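## Task

Move the plastic box into the gray tray so it ends up upright.

## Robot and tools

Robot: two seven-joint arms, left_arm and right_arm. Each carries a suction cup instead of fingers. Base positions in the scene frame: left_arm (-0.032, +0.292, 0) m, right_arm (+0.031, -0.419, 0) m, both almost unrotated. Two head cameras, cam_head_left and cam_head_right (896x504 each), sit on a stand behind the arms. Their calibration is close but can be off by a few millimetres or pixels.

Frame: the scene frame has its origin at table height, halfway between the nominal bases. +x points out over the table, +y toward left_arm, +z up. The arm names do not match the image sides. Positions are in metres and orientations are wxyz quaternions, all in this frame.

Cup point: the centre of the cup rim. The cup faces along the cup point's own +z axis. Starting about 3 cm behind the rim, the tool body widens to about 5 cm off the axis, so leave room for it.

Row format (used by execute_actions and move): one flat list of 14 numbers covering both arms, each in [-1, 1], even if only one arm moves. Order: left dx, dy, dz, rx, ry, rz, left suction, then right dx, dy, dz, rx, ry, rz, right suction. The six pose numbers are an offset, not a pose. They count from that arm's Hand target at the start of the call or action and run along scene axes. 1.0 means 0.6 m for dx/dy/dz, or 180 degrees. rx, ry, rz together form one rotation vector, applied about the Hand target's position. Offsets whose length is over 1.0 may be shortened. Suction is an absolute level, not an offset: 1 is full vacuum (about 55 kPa), fractions ask for part of it, and 0.05 or less turns it off. The level persists, so to keep a cup as it is, resend the value you last sent; a 0 switches it off. To hold an arm at its Hand target, send six zeros for its pose.

execute_actions(actions, cameras): actions is a list of actions, and each action is a table of up to 15 rows. Each row is one control step of 1/30 s. A short table repeats its last row until 15 steps have run. Every row of an action counts from the pose at that action's start, so sending the same offset again moves the arm further. An empty actions list returns state plus all camera images. cameras is a list of names, ["all"], or [].

move(target, speed, blend, blocking, cameras): sends each cup point along a straight line. target is one 14-number row, or a list of up to 15 rows. Every row is an offset from the Hand targets at the call's start, not from the previous row. speed is in m/s, from 0.002 to 0.5 (default 0.25). It is one value, or one per target. Rotation speed is capped at twice that value in rad/s, and never above 0.873 rad/s. blend is a corner radius in metres for lists; 0 means stop at each target. The whole move is capped at 10 s. Paths do not avoid obstacles or the other arm. Faster moves lag and overshoot more. blocking=false returns after about 0.5 s while the move continues. The result adds a move: line with the ending (done, off_target, moving, held, fault) and limits (paced = pose clipped, held = steps withheld). done means the arm is at rest within 3 mm and 2 degrees of its target. It says nothing about whether the arm is touching anything.

wait(seconds, cameras): from 0 to 10 s. The arms keep their last command, and a running move goes on. stop(cameras): brakes a running move to rest; braking needs some distance. zoom_image(camera, region): camera is cam_head_left or cam_head_right. region is [x0, y0, x1, y1] in pixels of that camera's latest image, at most 504 wide and 504 high. clear_fault(arm): arm is left_arm or right_arm. It clears a torque fault that a result has already reported. finished_scene(scene): ends the current scene and takes its number. Call it only when the objects are settled in place without the robot. After ending the first scene, make no further call in that reply.

Results: end_effector_position and end_effector_quat_wxyz for each cup point. Hand target is the last commanded pose after clipping, and it is the base for the next offsets. Tool commands shows current suction settings. suction_measured is the vacuum actually reached, near 0 without a seal. part_present goes to 1 at 0.50 and back to 0 below 0.45. Joint velocities may be omitted when all are within noise. Joint torques are offset, scaled and noisy, positive toward larger joint angles. Flange force is the outside force in the tool's own axes, approximate; 'no reading' means no estimate. Calls with rows also list some per-step positions. Motor temperatures appear too; a MOTOR HOT line shows at 60 °C. At 75 °C the arm sinks under an OVER-TEMPERATURE FAULT for 30 to 60 s or more. Holding loads, stretching out or pushing at unreachable poses all heat the motors.

Motion notes: each control step, orientation is clipped to within 32 degrees of the measured one. Big turns can swing the elbow. A cup point often stops short of its Hand target, and waiting does not close the gap. The next command, even all zeros, asks for the target again; if the arm still falls short, send the remaining distance as an offset. Joint ranges (rad): shoulder ±2.250, elbow ±2.580, wrist pitch ±2.100; the other joints ±69.115. Joint speeds are capped near 1.39 and 1.22 rad/s.

Picking: turn suction on and press the 31 mm rim flat onto a smooth surface, sealed all round. Avoid holes, seams and object edges. Under vacuum the cup shrinks, so the object sits up to about 13 mm nearer the tool. To release, set the object down on its support, then turn suction off and lift at least 20 mm. The cup springs back and may nudge the object. If the cup seals on the table, turn suction off to free it.

Avoid: dropping or releasing moving objects, fast impacts, and targets past a firm contact. The arms are stiff, so a few mm past contact presses hard; to stop a push, command back past the cup point. Also avoid arm-to-arm contact and anything leaving the table. A torque fault stops an arm until clear_fault. It comes from exceeding the joint torque limits (104.5 N m for the first four joints, 51.3 N m for the last three, held load included) or from a joint straying more than 5 degrees from its plan. Loose objects may occasionally get pushed by the scene.

Each tool is called by a JSON object that holds its "name" and its "arguments", one argument or row to a line.

## Session

{"name": "execute_actions", "arguments": {
  "actions": []
}}

Nothing of this call was run. Scene 2 begins with your next reply.

{"name": "execute_actions", "arguments": {
  "actions": []
}}

{"name": "zoom_image", "arguments": {
  "camera": "cam_head_left",
  "region": [300, 140, 700, 340]
}}

{"name": "zoom_image", "arguments": {
  "camera": "cam_head_right",
  "region": [300, 140, 700, 340]
}}

Scene clock: 0.00 s.
left_arm: end_effector_position=(+0.5531, -0.0231, +0.2193) suction_measured=0.00 part_present=0 end_effector_quat_wxyz=(+0.321, +0.306, +0.881, -0.164) | right_arm: end_effector_position=(+0.2945, -0.0660, +0.1078) suction_measured=0.00 part_present=0 end_effector_quat_wxyz=(-0.418, +0.265, +0.869, +0.028)
Joint positions: left_arm=[0.011 0.685 0.513 1.644 0.056 0.206 -3.554] | right_arm=[-0.332 0.985 -0.451 1.512 -0.376 1.204 2.092]
Joint velocities: within noise
Joint torques (N m): no reading
Motor temperatures (°C): left_arm=[39 38 38 38 40 44 47] | right_arm=[40 37 38 38 41 48 52]
Flange force (N): no reading
Hand target: left_arm +0.5531, -0.0231, +0.2193; +0.321, +0.306, +0.881, -0.164 | right_arm +0.2945, -0.0660, +0.1078; -0.418, +0.265, +0.869, +0.028
Tool commands: left_gripper/suction=+0.0 right_gripper/suction=+0.0

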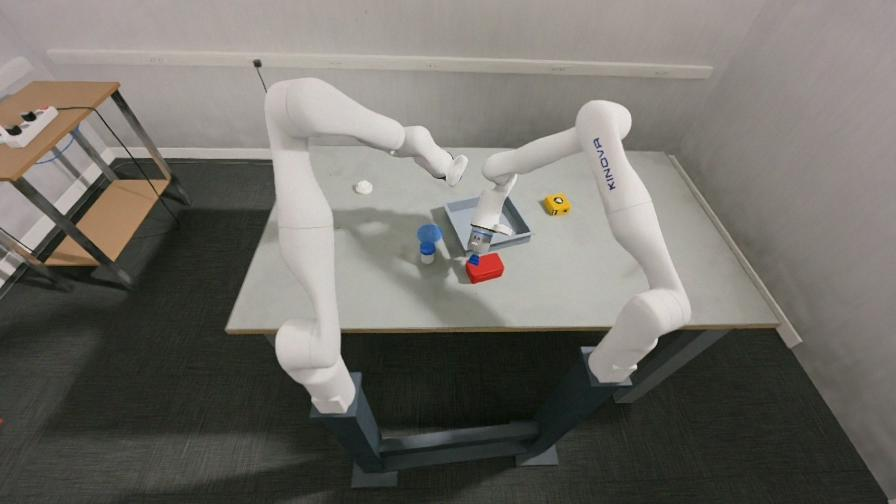

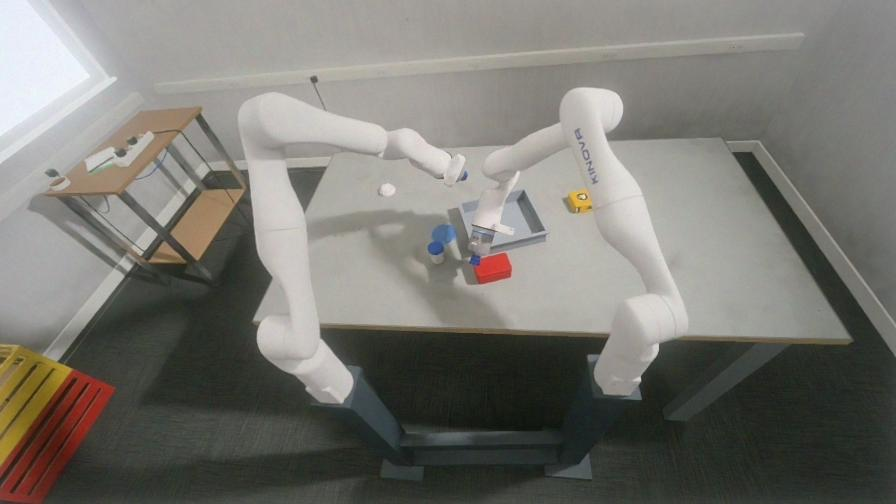

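Scaled by 1.260 from the camera's 896x504 image, which has a finer 1280x720 frame.

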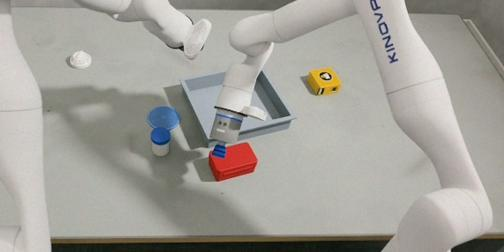

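Scaled by 1.260 from the camera's 896x504 image, which has a finer 1280x720 frame.

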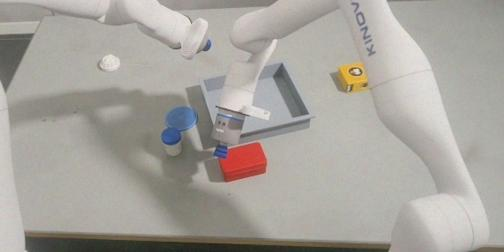

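{"name": "zoom_image", "arguments": {
  "camera": "cam_head_left",
  "region": [430, 180, 590, 300]
}}

{"name": "zoom_image", "arguments": {
  "camera": "cam_head_right",
  "region": [450, 180, 610, 300]
}}

Scaled by 3.150 from the camera's 896x504 image, which has a finer 1280x720 frame.

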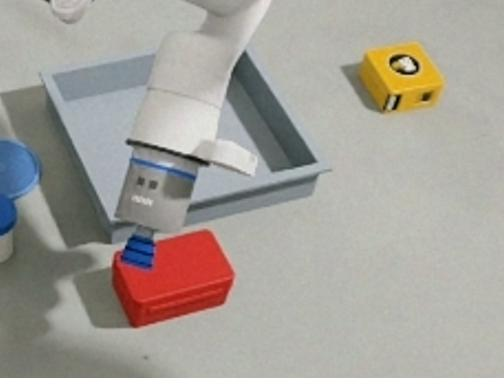

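Scaled by 3.150 from the camera's 896x504 image, which has a finer 1280x720 frame.

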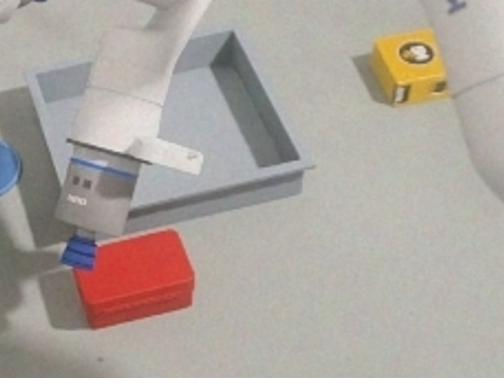

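{"name": "move", "arguments": {
  "target": [
    [-0.05,0.4167,0.05,0,0,0,0,0.0808,-0.0775,-0.05,-0.0973,-0.2566,0,0],
    [-0.05,0.4167,0.05,0,0,0,0,0.0808,-0.0775,-0.129,-0.0973,-0.2566,0,1]
  ],
  "speed": [0.25,0.06],
  "cameras": ["all"]
}}

{"name": "zoom_image", "arguments": {
  "camera": "cam_head_left",
  "region": [430, 180, 590, 300]
}}

Scene clock: 28.50 s.
left_arm: end_effector_position=(+0.5231, +0.2270, +0.2493) suction_measured=0.00 part_present=0 end_effector_quat_wxyz=(+0.321, +0.306, +0.881, -0.164) | right_arm: end_effector_position=(+0.3434, -0.1121, +0.0315) suction_measured=0.93 part_present=1 end_effector_quat_wxyz=(+0.000, +0.291, +0.957, +0.002)
Joint positions: left_arm=[-0.836 0.67 0.978 1.826 0.067 0.404 -3.984] | right_arm=[-0.807 0.768 -0.037 1.897 0.053 0.475 1.67]
Joint torques (N m): left_arm=[1.25 -11.71 5.26 -5.04 0.15 -0.69 0.05] | right_arm=[-0.13 51.81 0.91 -4.4 0.5 -14.55 0.49]
Flange force (N): left_arm=[0.0 0.6 -3.4] | right_arm=[10.3 -45.8 -184.6]
Hand target: left_arm +0.5231, +0.2270, +0.2493; +0.321, +0.306, +0.881, -0.164 | right_arm +0.3429, -0.1125, +0.0304; -0.001, +0.291, +0.957, +0.000
Off the commanded pose: left_arm 0.000 m, 0 deg | right_arm 0.001 m, 0 deg.
move: done

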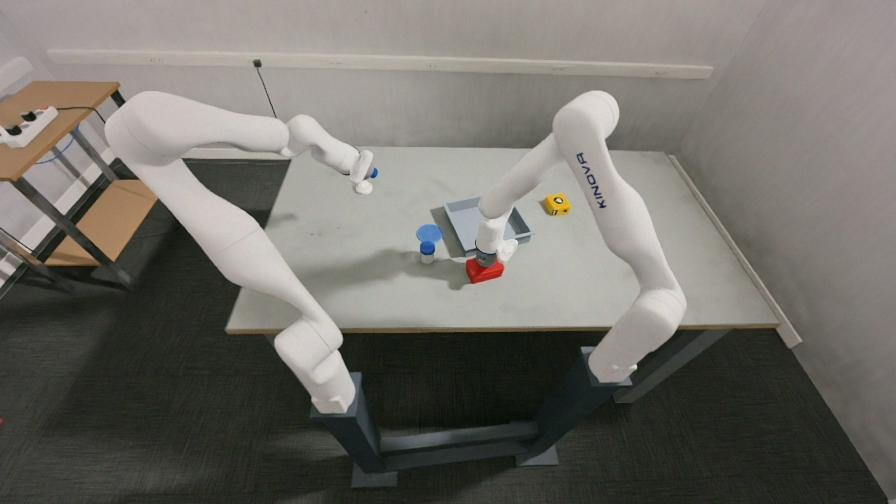

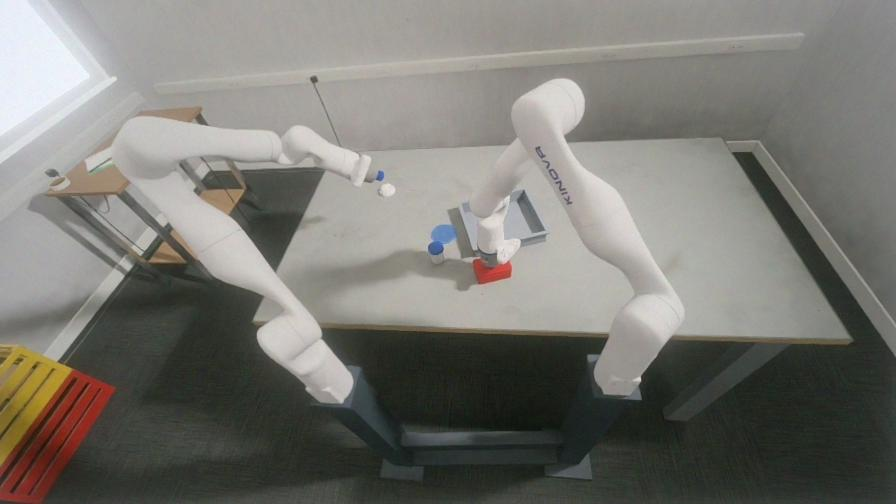

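Scaled by 3.150 from the camera's 896x504 image, which has a finer 1280x720 frame.

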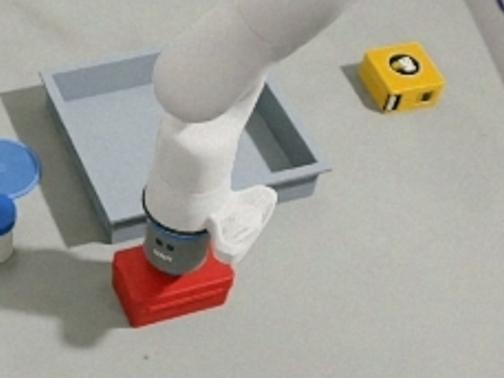

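{"name": "move", "arguments": {
  "target": [
    [0,0,0,0,0,0,0,0,0,0.183,0,0,0,1],
    [0,0,0,0,0,0,0,0.324,-0.059,0.183,0,0,0,1],
    [0,0,0,0,0,0,0,0.324,-0.059,0.05,0,0,0,1],
    [0,0,0,0,0,0,0,0.324,-0.059,0.0235,0,0,0,1]
  ],
  "speed": [0.2,0.25,0.2,0.05],
  "blend": [0.03,0.03,0.005,0],
  "cameras": ["all"]
}}

{"name": "zoom_image", "arguments": {
  "camera": "cam_head_left",
  "region": [430, 160, 570, 280]
}}

{"name": "zoom_image", "arguments": {
  "camera": "cam_head_right",
  "region": [440, 160, 580, 280]
}}

Scene clock: 38.53 s.
left_arm: end_effector_position=(+0.5231, +0.2270, +0.2493) suction_measured=0.00 part_present=0 end_effector_quat_wxyz=(+0.321, +0.306, +0.881, -0.164) | right_arm: end_effector_position=(+0.5374, -0.1479, +0.0445) suction_measured=1.00 part_present=1 end_effector_quat_wxyz=(-0.001, +0.291, +0.957, +0.001)
Joint positions: left_arm=[-0.836 0.67 0.978 1.826 0.067 0.404 -3.984] | right_arm=[-0.52 0.943 -0.027 1.362 0.028 0.837 1.997]
Joint torques (N m): left_arm=[1.28 -11.69 5.3 -5.07 0.15 -0.69 0.03] | right_arm=[0.06 -18.69 0.65 -3.53 -0.16 -0.07 0.47]
Flange force (N): left_arm=[0.1 0.5 -3.4] | right_arm=[-2.3 6.1 -1.4]
Hand target: left_arm +0.5231, +0.2270, +0.2493; +0.321, +0.306, +0.881, -0.164 | right_arm +0.5374, -0.1479, +0.0445; -0.001, +0.291, +0.957, +0.001
Off the commanded pose: left_arm 0.000 m, 0 deg | right_arm 0.000 m, 0 deg.
move: done

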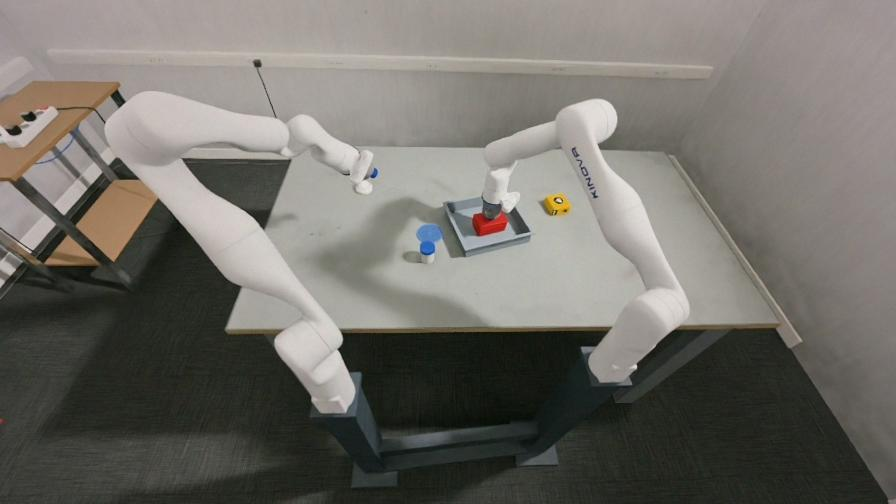

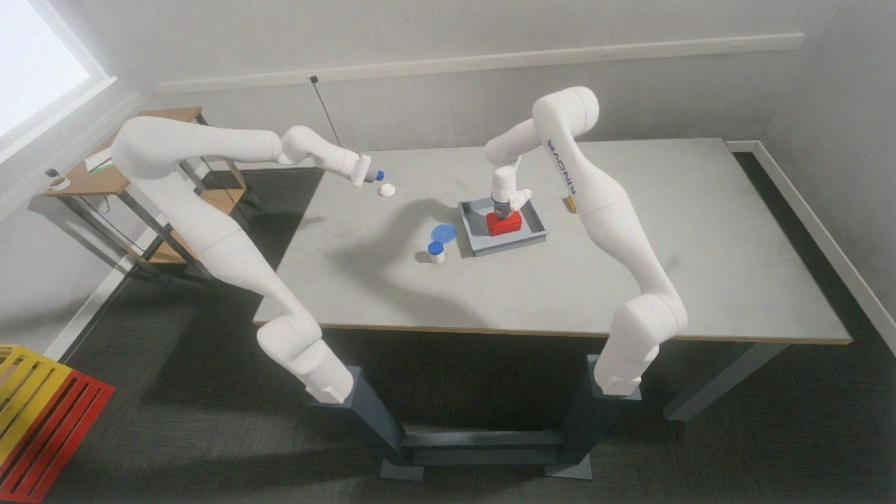

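Scaled by 3.600 from the camera's 896x504 image, which has a finer 1280x720 frame.

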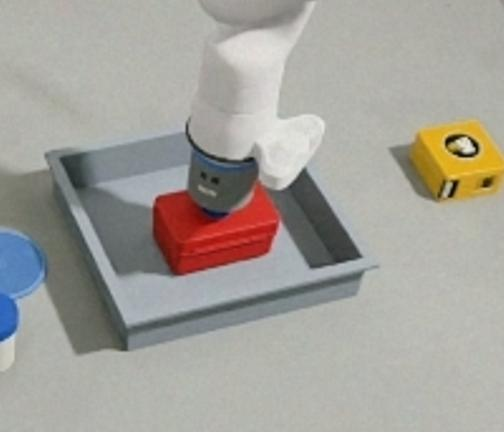

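Scaled by 3.600 from the camera's 896x504 image, which has a finer 1280x720 frame.

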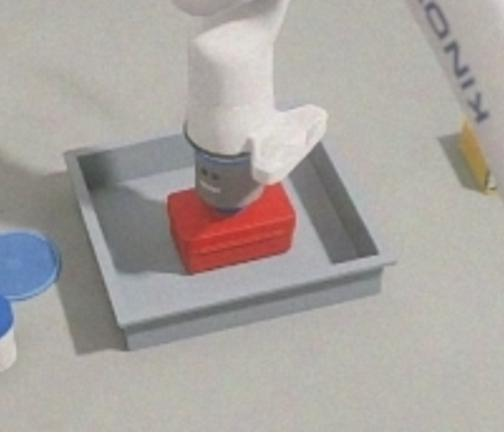

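{"name": "move", "arguments": {
  "target": [0,0,0,0,0,0,0,0,0,-0.0075,0,0,0,1],
  "speed": 0.03
}}

Scene clock: 40.97 s.
left_arm: end_effector_position=(+0.5231, +0.2270, +0.2493) suction_measured=0.00 part_present=0 end_effector_quat_wxyz=(+0.321, +0.306, +0.881, -0.164) | right_arm: end_effector_position=(+0.5374, -0.1479, +0.0401) suction_measured=0.99 part_present=1 end_effector_quat_wxyz=(-0.001, +0.291, +0.957, +0.001)
Joint positions: left_arm=[-0.836 0.67 0.978 1.826 0.067 0.404 -3.984] | right_arm=[-0.52 0.951 -0.027 1.363 0.028 0.828 1.997]
Joint torques (N m): left_arm=[1.25 -11.72 5.31 -5 0.15 -0.66 0.05] | right_arm=[0.34 -14.67 0.87 -3.08 -0.03 -0.85 0.49]
Flange force (N): left_arm=[-0.1 0.7 -3.2] | right_arm=[-0.2 3.4 -9.6]
Hand target: left_arm +0.5231, +0.2270, +0.2493; +0.321, +0.306, +0.881, -0.164 | right_arm +0.5374, -0.1479, +0.0400; -0.001, +0.291, +0.957, +0.000
Off the commanded pose: left_arm 0.000 m, 0 deg | right_arm 0.000 m, 0 deg.
move: done

Contact. Release and lift.

{"name": "move", "arguments": {
  "target": [
    [0,0,0,0,0,0,0,0,0,0.0001,0,0,0,0],
    [0,0,0,0,0,0,0,0,0,0.05,0,0,0,0],
    [0,0,0,0,0,0,0,0,0,0.15,0,0,0,0]
  ],
  "speed": [0.05,0.06,0.2],
  "blend": [0,0.005,0],
  "cameras": ["cam_head_left"]
}}

Scene clock: 45.87 s.
left_arm: end_effector_position=(+0.5231, +0.2270, +0.2493) suction_measured=0.00 part_present=0 end_effector_quat_wxyz=(+0.321, +0.306, +0.881, -0.164) | right_arm: end_effector_position=(+0.5373, -0.1479, +0.1300) suction_measured=0.00 part_present=0 end_effector_quat_wxyz=(-0.001, +0.291, +0.957, +0.000)
Joint positions: left_arm=[-0.836 0.67 0.978 1.826 0.067 0.404 -3.984] | right_arm=[-0.52 0.818 -0.028 1.31 0.022 1.015 2.001]
Joint torques (N m): left_arm=[1.21 -11.65 5.29 -5.02 0.17 -0.68 0.04] | right_arm=[0.05 -17.49 0.58 -4.07 -0.2 -0.06 0.48]
Flange force (N): left_arm=[-0.2 0.6 -3.3] | right_arm=[-2.1 5.8 -3.2]
Hand target: left_arm +0.5231, +0.2270, +0.2493; +0.321, +0.306, +0.881, -0.164 | right_arm +0.5374, -0.1479, +0.1300; -0.001, +0.291, +0.957, +0.000
Off the commanded pose: left_arm 0.000 m, 0 deg | right_arm 0.000 m, 0 deg.
move: done
Images, in order (width x height): cam_head_left 896x504.

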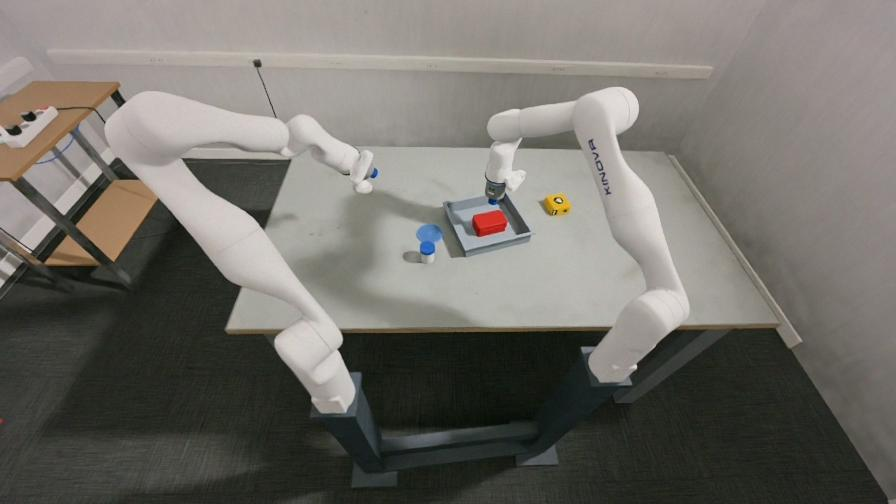

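{"name": "finished_scene", "arguments": {
  "scene": 2
}}

The scene is finished: the task was done.


## Next scene

Move the prescription vial into the gray tray so it ends up upright.

{"name": "execute_actions", "arguments": {
  "actions": []
}}

{"name": "zoom_image", "arguments": {
  "camera": "cam_head_left",
  "region": [390, 170, 590, 290]
}}

{"name": "zoom_image", "arguments": {
  "camera": "cam_head_right",
  "region": [390, 170, 590, 290]
}}

Scene clock: 0.00 s.
left_arm: end_effector_position=(+0.1979, +0.4051, +0.3195) suction_measured=0.00 part_present=0 end_effector_quat_wxyz=(+0.367, +0.887, -0.270, +0.074) | right_arm: end_effector_position=(+0.4069, -0.2111, +0.3328) suction_measured=0.00 part_present=0 end_effector_quat_wxyz=(+0.067, +0.462, +0.884, +0.009)
Joint positions: left_arm=[-0.729 0.318 -0.281 1.821 0.393 1.733 -1.706] | right_arm=[-0.453 0.255 -0.237 1.595 0.185 1.233 1.444]
Joint velocities: within noise
Joint torques (N m): no reading
Motor temperatures (°C): left_arm=[38 38 38 38 39 44 47] | right_arm=[40 37 38 38 41 48 52]
Flange force (N): no reading
Hand target: left_arm +0.1979, +0.4051, +0.3195; +0.367, +0.887, -0.270, +0.074 | right_arm +0.4069, -0.2111, +0.3328; +0.067, +0.462, +0.884, +0.009
Tool commands: left_gripper/suction=+0.0 right_gripper/suction=+0.0

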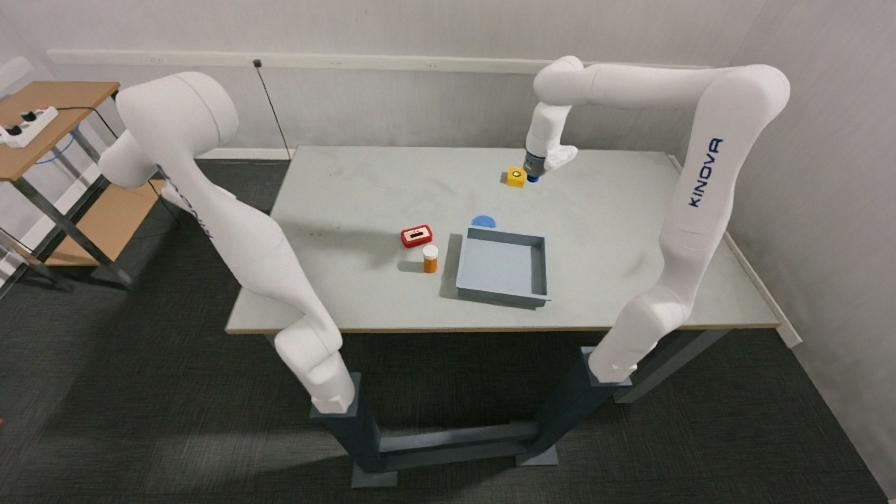

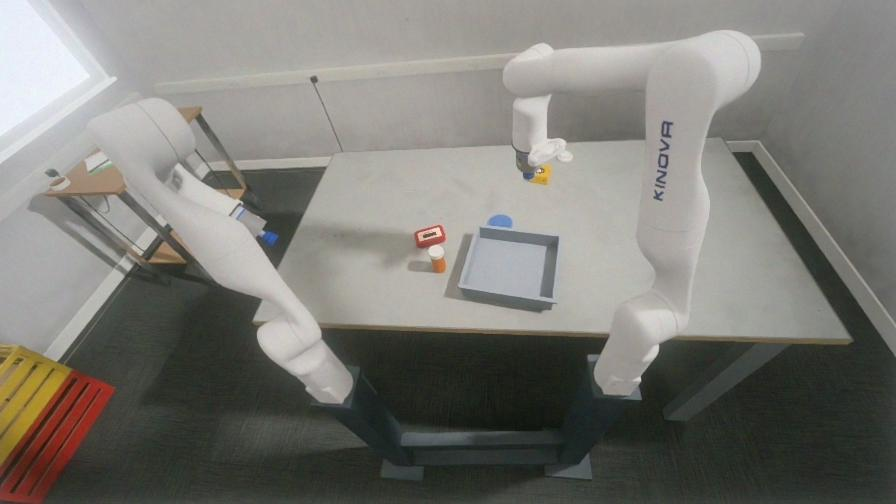

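Scaled by 2.520 from the camera's 896x504 image, which has a finer 1280x720 frame.

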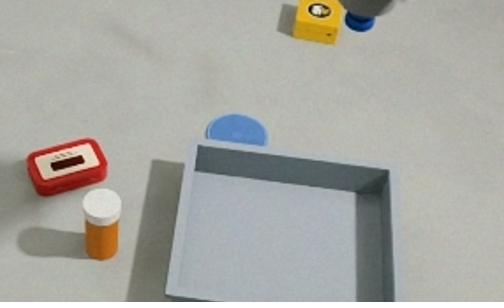

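Scaled by 2.520 from the camera's 896x504 image, which has a finer 1280x720 frame.

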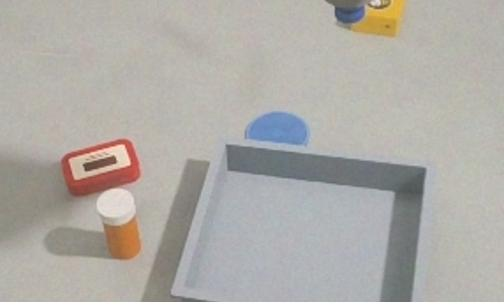

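{"name": "move", "arguments": {
  "target": [
    [0,0,0,0,0,0,0,-0.0698,0.4435,-0.363,0.0147,0.0404,0,0],
    [0,0,0,0,0,0,0,-0.0698,0.4435,-0.4188,0.0147,0.0404,0,1]
  ],
  "speed": [0.4,0.06]
}}

Scene clock: 12.10 s.
left_arm: end_effector_position=(+0.1979, +0.4051, +0.3195) suction_measured=0.00 part_present=0 end_effector_quat_wxyz=(+0.367, +0.887, -0.270, +0.074) | right_arm: end_effector_position=(+0.3650, +0.0550, +0.0814) suction_measured=0.85 part_present=1 end_effector_quat_wxyz=(+0.000, +0.463, +0.886, +0.000)
Joint positions: left_arm=[-0.729 0.318 -0.281 1.821 0.393 1.733 -1.706] | right_arm=[-0.852 0.911 -0.284 1.316 0.275 0.953 0.988]
Joint torques (N m): left_arm=[1.28 -9.97 0.57 -4.66 0.18 0.93 -0.01] | right_arm=[0.11 -18.38 -0.83 -3.78 -0.22 -0.03 0.47]
Flange force (N): left_arm=[-1.9 0.8 -2.6] | right_arm=[3.0 5.3 -1.9]
Hand target: left_arm +0.1979, +0.4051, +0.3195; +0.367, +0.887, -0.270, +0.074 | right_arm +0.3650, +0.0550, +0.0815; +0.000, +0.463, +0.886, +0.000
Off the commanded pose: left_arm 0.000 m, 0 deg | right_arm 0.000 m, 0 deg.
move: done

{"name": "move", "arguments": {
  "target": [
    [0,0,0,0,0,0,0,0,0,0.17,0,0,0,1],
    [0,0,0,0,0,0,0,-0.02,-0.3417,0.17,0,0,0,1],
    [0,0,0,0,0,0,0,-0.02,-0.3417,0.03,0,0,0,1],
    [0,0,0,0,0,0,0,-0.02,-0.3417,0.001,0,0,0,1]
  ],
  "speed": [0.25,0.3,0.2,0.05],
  "blend": [0.04,0.04,0.005,0],
  "cameras": ["all"]
}}

{"name": "move", "arguments": {
  "target": [0,0,0,0,0,0,0,0,0,-0.005,0,0,0,1],
  "speed": 0.03
}}

Scene clock: 19.47 s.
left_arm: end_effector_position=(+0.1979, +0.4051, +0.3195) suction_measured=0.00 part_present=0 end_effector_quat_wxyz=(+0.367, +0.887, -0.270, +0.074) | right_arm: end_effector_position=(+0.3530, -0.1500, +0.0821) suction_measured=0.98 part_present=1 end_effector_quat_wxyz=(+0.000, +0.463, +0.886, +0.000)
Joint positions: left_arm=[-0.729 0.318 -0.281 1.821 0.393 1.733 -1.706] | right_arm=[-0.572 0.647 -0.263 1.932 0.282 0.598 1.161]
Joint torques (N m): left_arm=[1.24 -9.94 0.54 -4.66 0.13 0.91 0] | right_arm=[0.11 -13.11 -0.43 -2 -0.17 -0.03 0.46]
Flange force (N): left_arm=[-1.8 0.9 -2.7] | right_arm=[1.7 4.4 -2.8]
Hand target: left_arm +0.1979, +0.4051, +0.3195; +0.367, +0.887, -0.270, +0.074 | right_arm +0.3530, -0.1500, +0.0821; +0.000, +0.463, +0.886, +0.000
Off the commanded pose: left_arm 0.000 m, 0 deg | right_arm 0.000 m, 0 deg.
move: done

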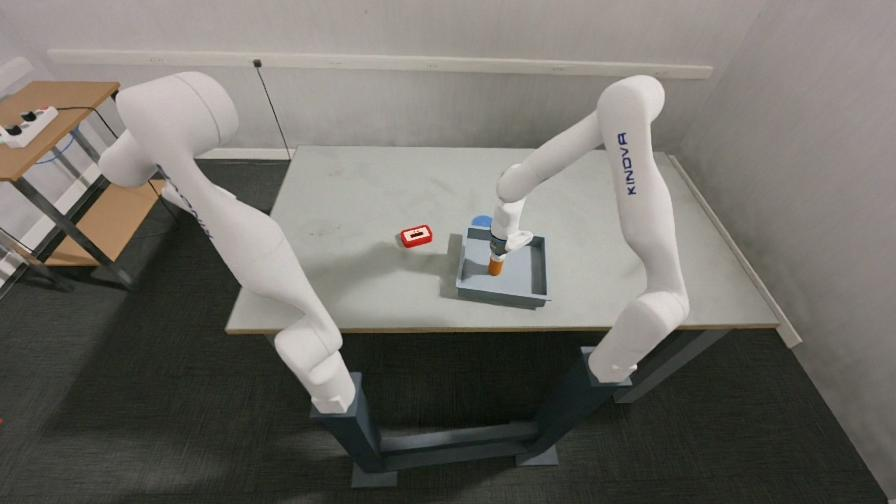

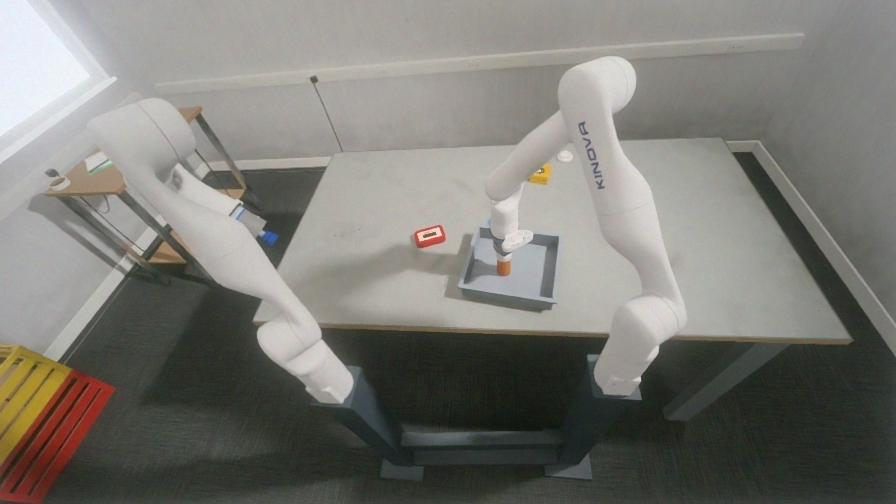

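Scene clock: 20.17 s.
left_arm: end_effector_position=(+0.1979, +0.4051, +0.3195) suction_measured=0.00 part_present=0 end_effector_quat_wxyz=(+0.367, +0.887, -0.270, +0.074) | right_arm: end_effector_position=(+0.3531, -0.1499, +0.0792) suction_measured=0.96 part_present=1 end_effector_quat_wxyz=(+0.000, +0.463, +0.886, +0.000)
Joint positions: left_arm=[-0.729 0.318 -0.281 1.821 0.393 1.733 -1.706] | right_arm=[-0.574 0.653 -0.26 1.934 0.285 0.59 1.159]
Joint torques (N m): left_arm=[1.29 -9.99 0.6 -4.7 0.14 0.91 -0.02] | right_arm=[-0.31 0.26 0.4 2.34 -0.2 -0.77 0.44]
Flange force (N): left_arm=[-2.0 0.8 -2.6] | right_arm=[0.4 2.2 -36.3]
Hand target: left_arm +0.1979, +0.4051, +0.3195; +0.367, +0.887, -0.270, +0.074 | right_arm +0.3530, -0.1500, +0.0791; +0.000, +0.463, +0.886, +0.000
Off the commanded pose: left_arm 0.000 m, 0 deg | right_arm 0.000 m, 0 deg.
move: done

Contact. Release and lift.

{"name": "move", "arguments": {
  "target": [
    [0,0,0,0,0,0,0,0,0,0.0015,0,0,0,1],
    [0,0,0,0,0,0,0,0,0,0.0016,0,0,0,0],
    [0,0,0,0,0,0,0,0,0,0.05,0,0,0,0],
    [0,0,0,0,0,0,0,0,0,0.12,0,0,0,0]
  ],
  "speed": [0.05,0.05,0.06,0.2],
  "blend": [0,0,0.005,0],
  "cameras": ["cam_head_left"]
}}

Scene clock: 24.93 s.
left_arm: end_effector_position=(+0.1979, +0.4051, +0.3195) suction_measured=0.00 part_present=0 end_effector_quat_wxyz=(+0.367, +0.887, -0.270, +0.074) | right_arm: end_effector_position=(+0.3530, -0.1500, +0.1511) suction_measured=0.00 part_present=0 end_effector_quat_wxyz=(+0.000, +0.463, +0.886, +0.000)
Joint positions: left_arm=[-0.729 0.318 -0.281 1.821 0.393 1.733 -1.706] | right_arm=[-0.532 0.515 -0.314 1.871 0.216 0.789 1.219]
Joint torques (N m): left_arm=[1.35 -9.89 0.59 -4.68 0.14 0.94 0] | right_arm=[0.09 -11.93 -0.44 -2.94 -0.18 -0.05 0.49]
Flange force (N): left_arm=[-2.1 1.0 -2.6] | right_arm=[1.8 4.0 -4.0]
Hand target: left_arm +0.1979, +0.4051, +0.3195; +0.367, +0.887, -0.270, +0.074 | right_arm +0.3530, -0.1500, +0.1511; +0.000, +0.463, +0.886, +0.000
Off the commanded pose: left_arm 0.000 m, 0 deg | right_arm 0.000 m, 0 deg.
move: done
Images, in order (width x height): cam_head_left 896x504.

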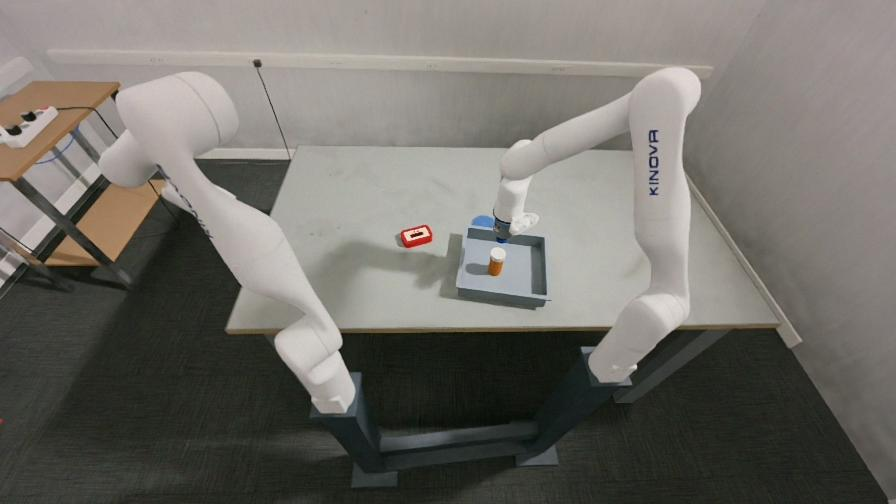

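{"name": "finished_scene", "arguments": {
  "scene": 3
}}

The scene is finished: the task was done.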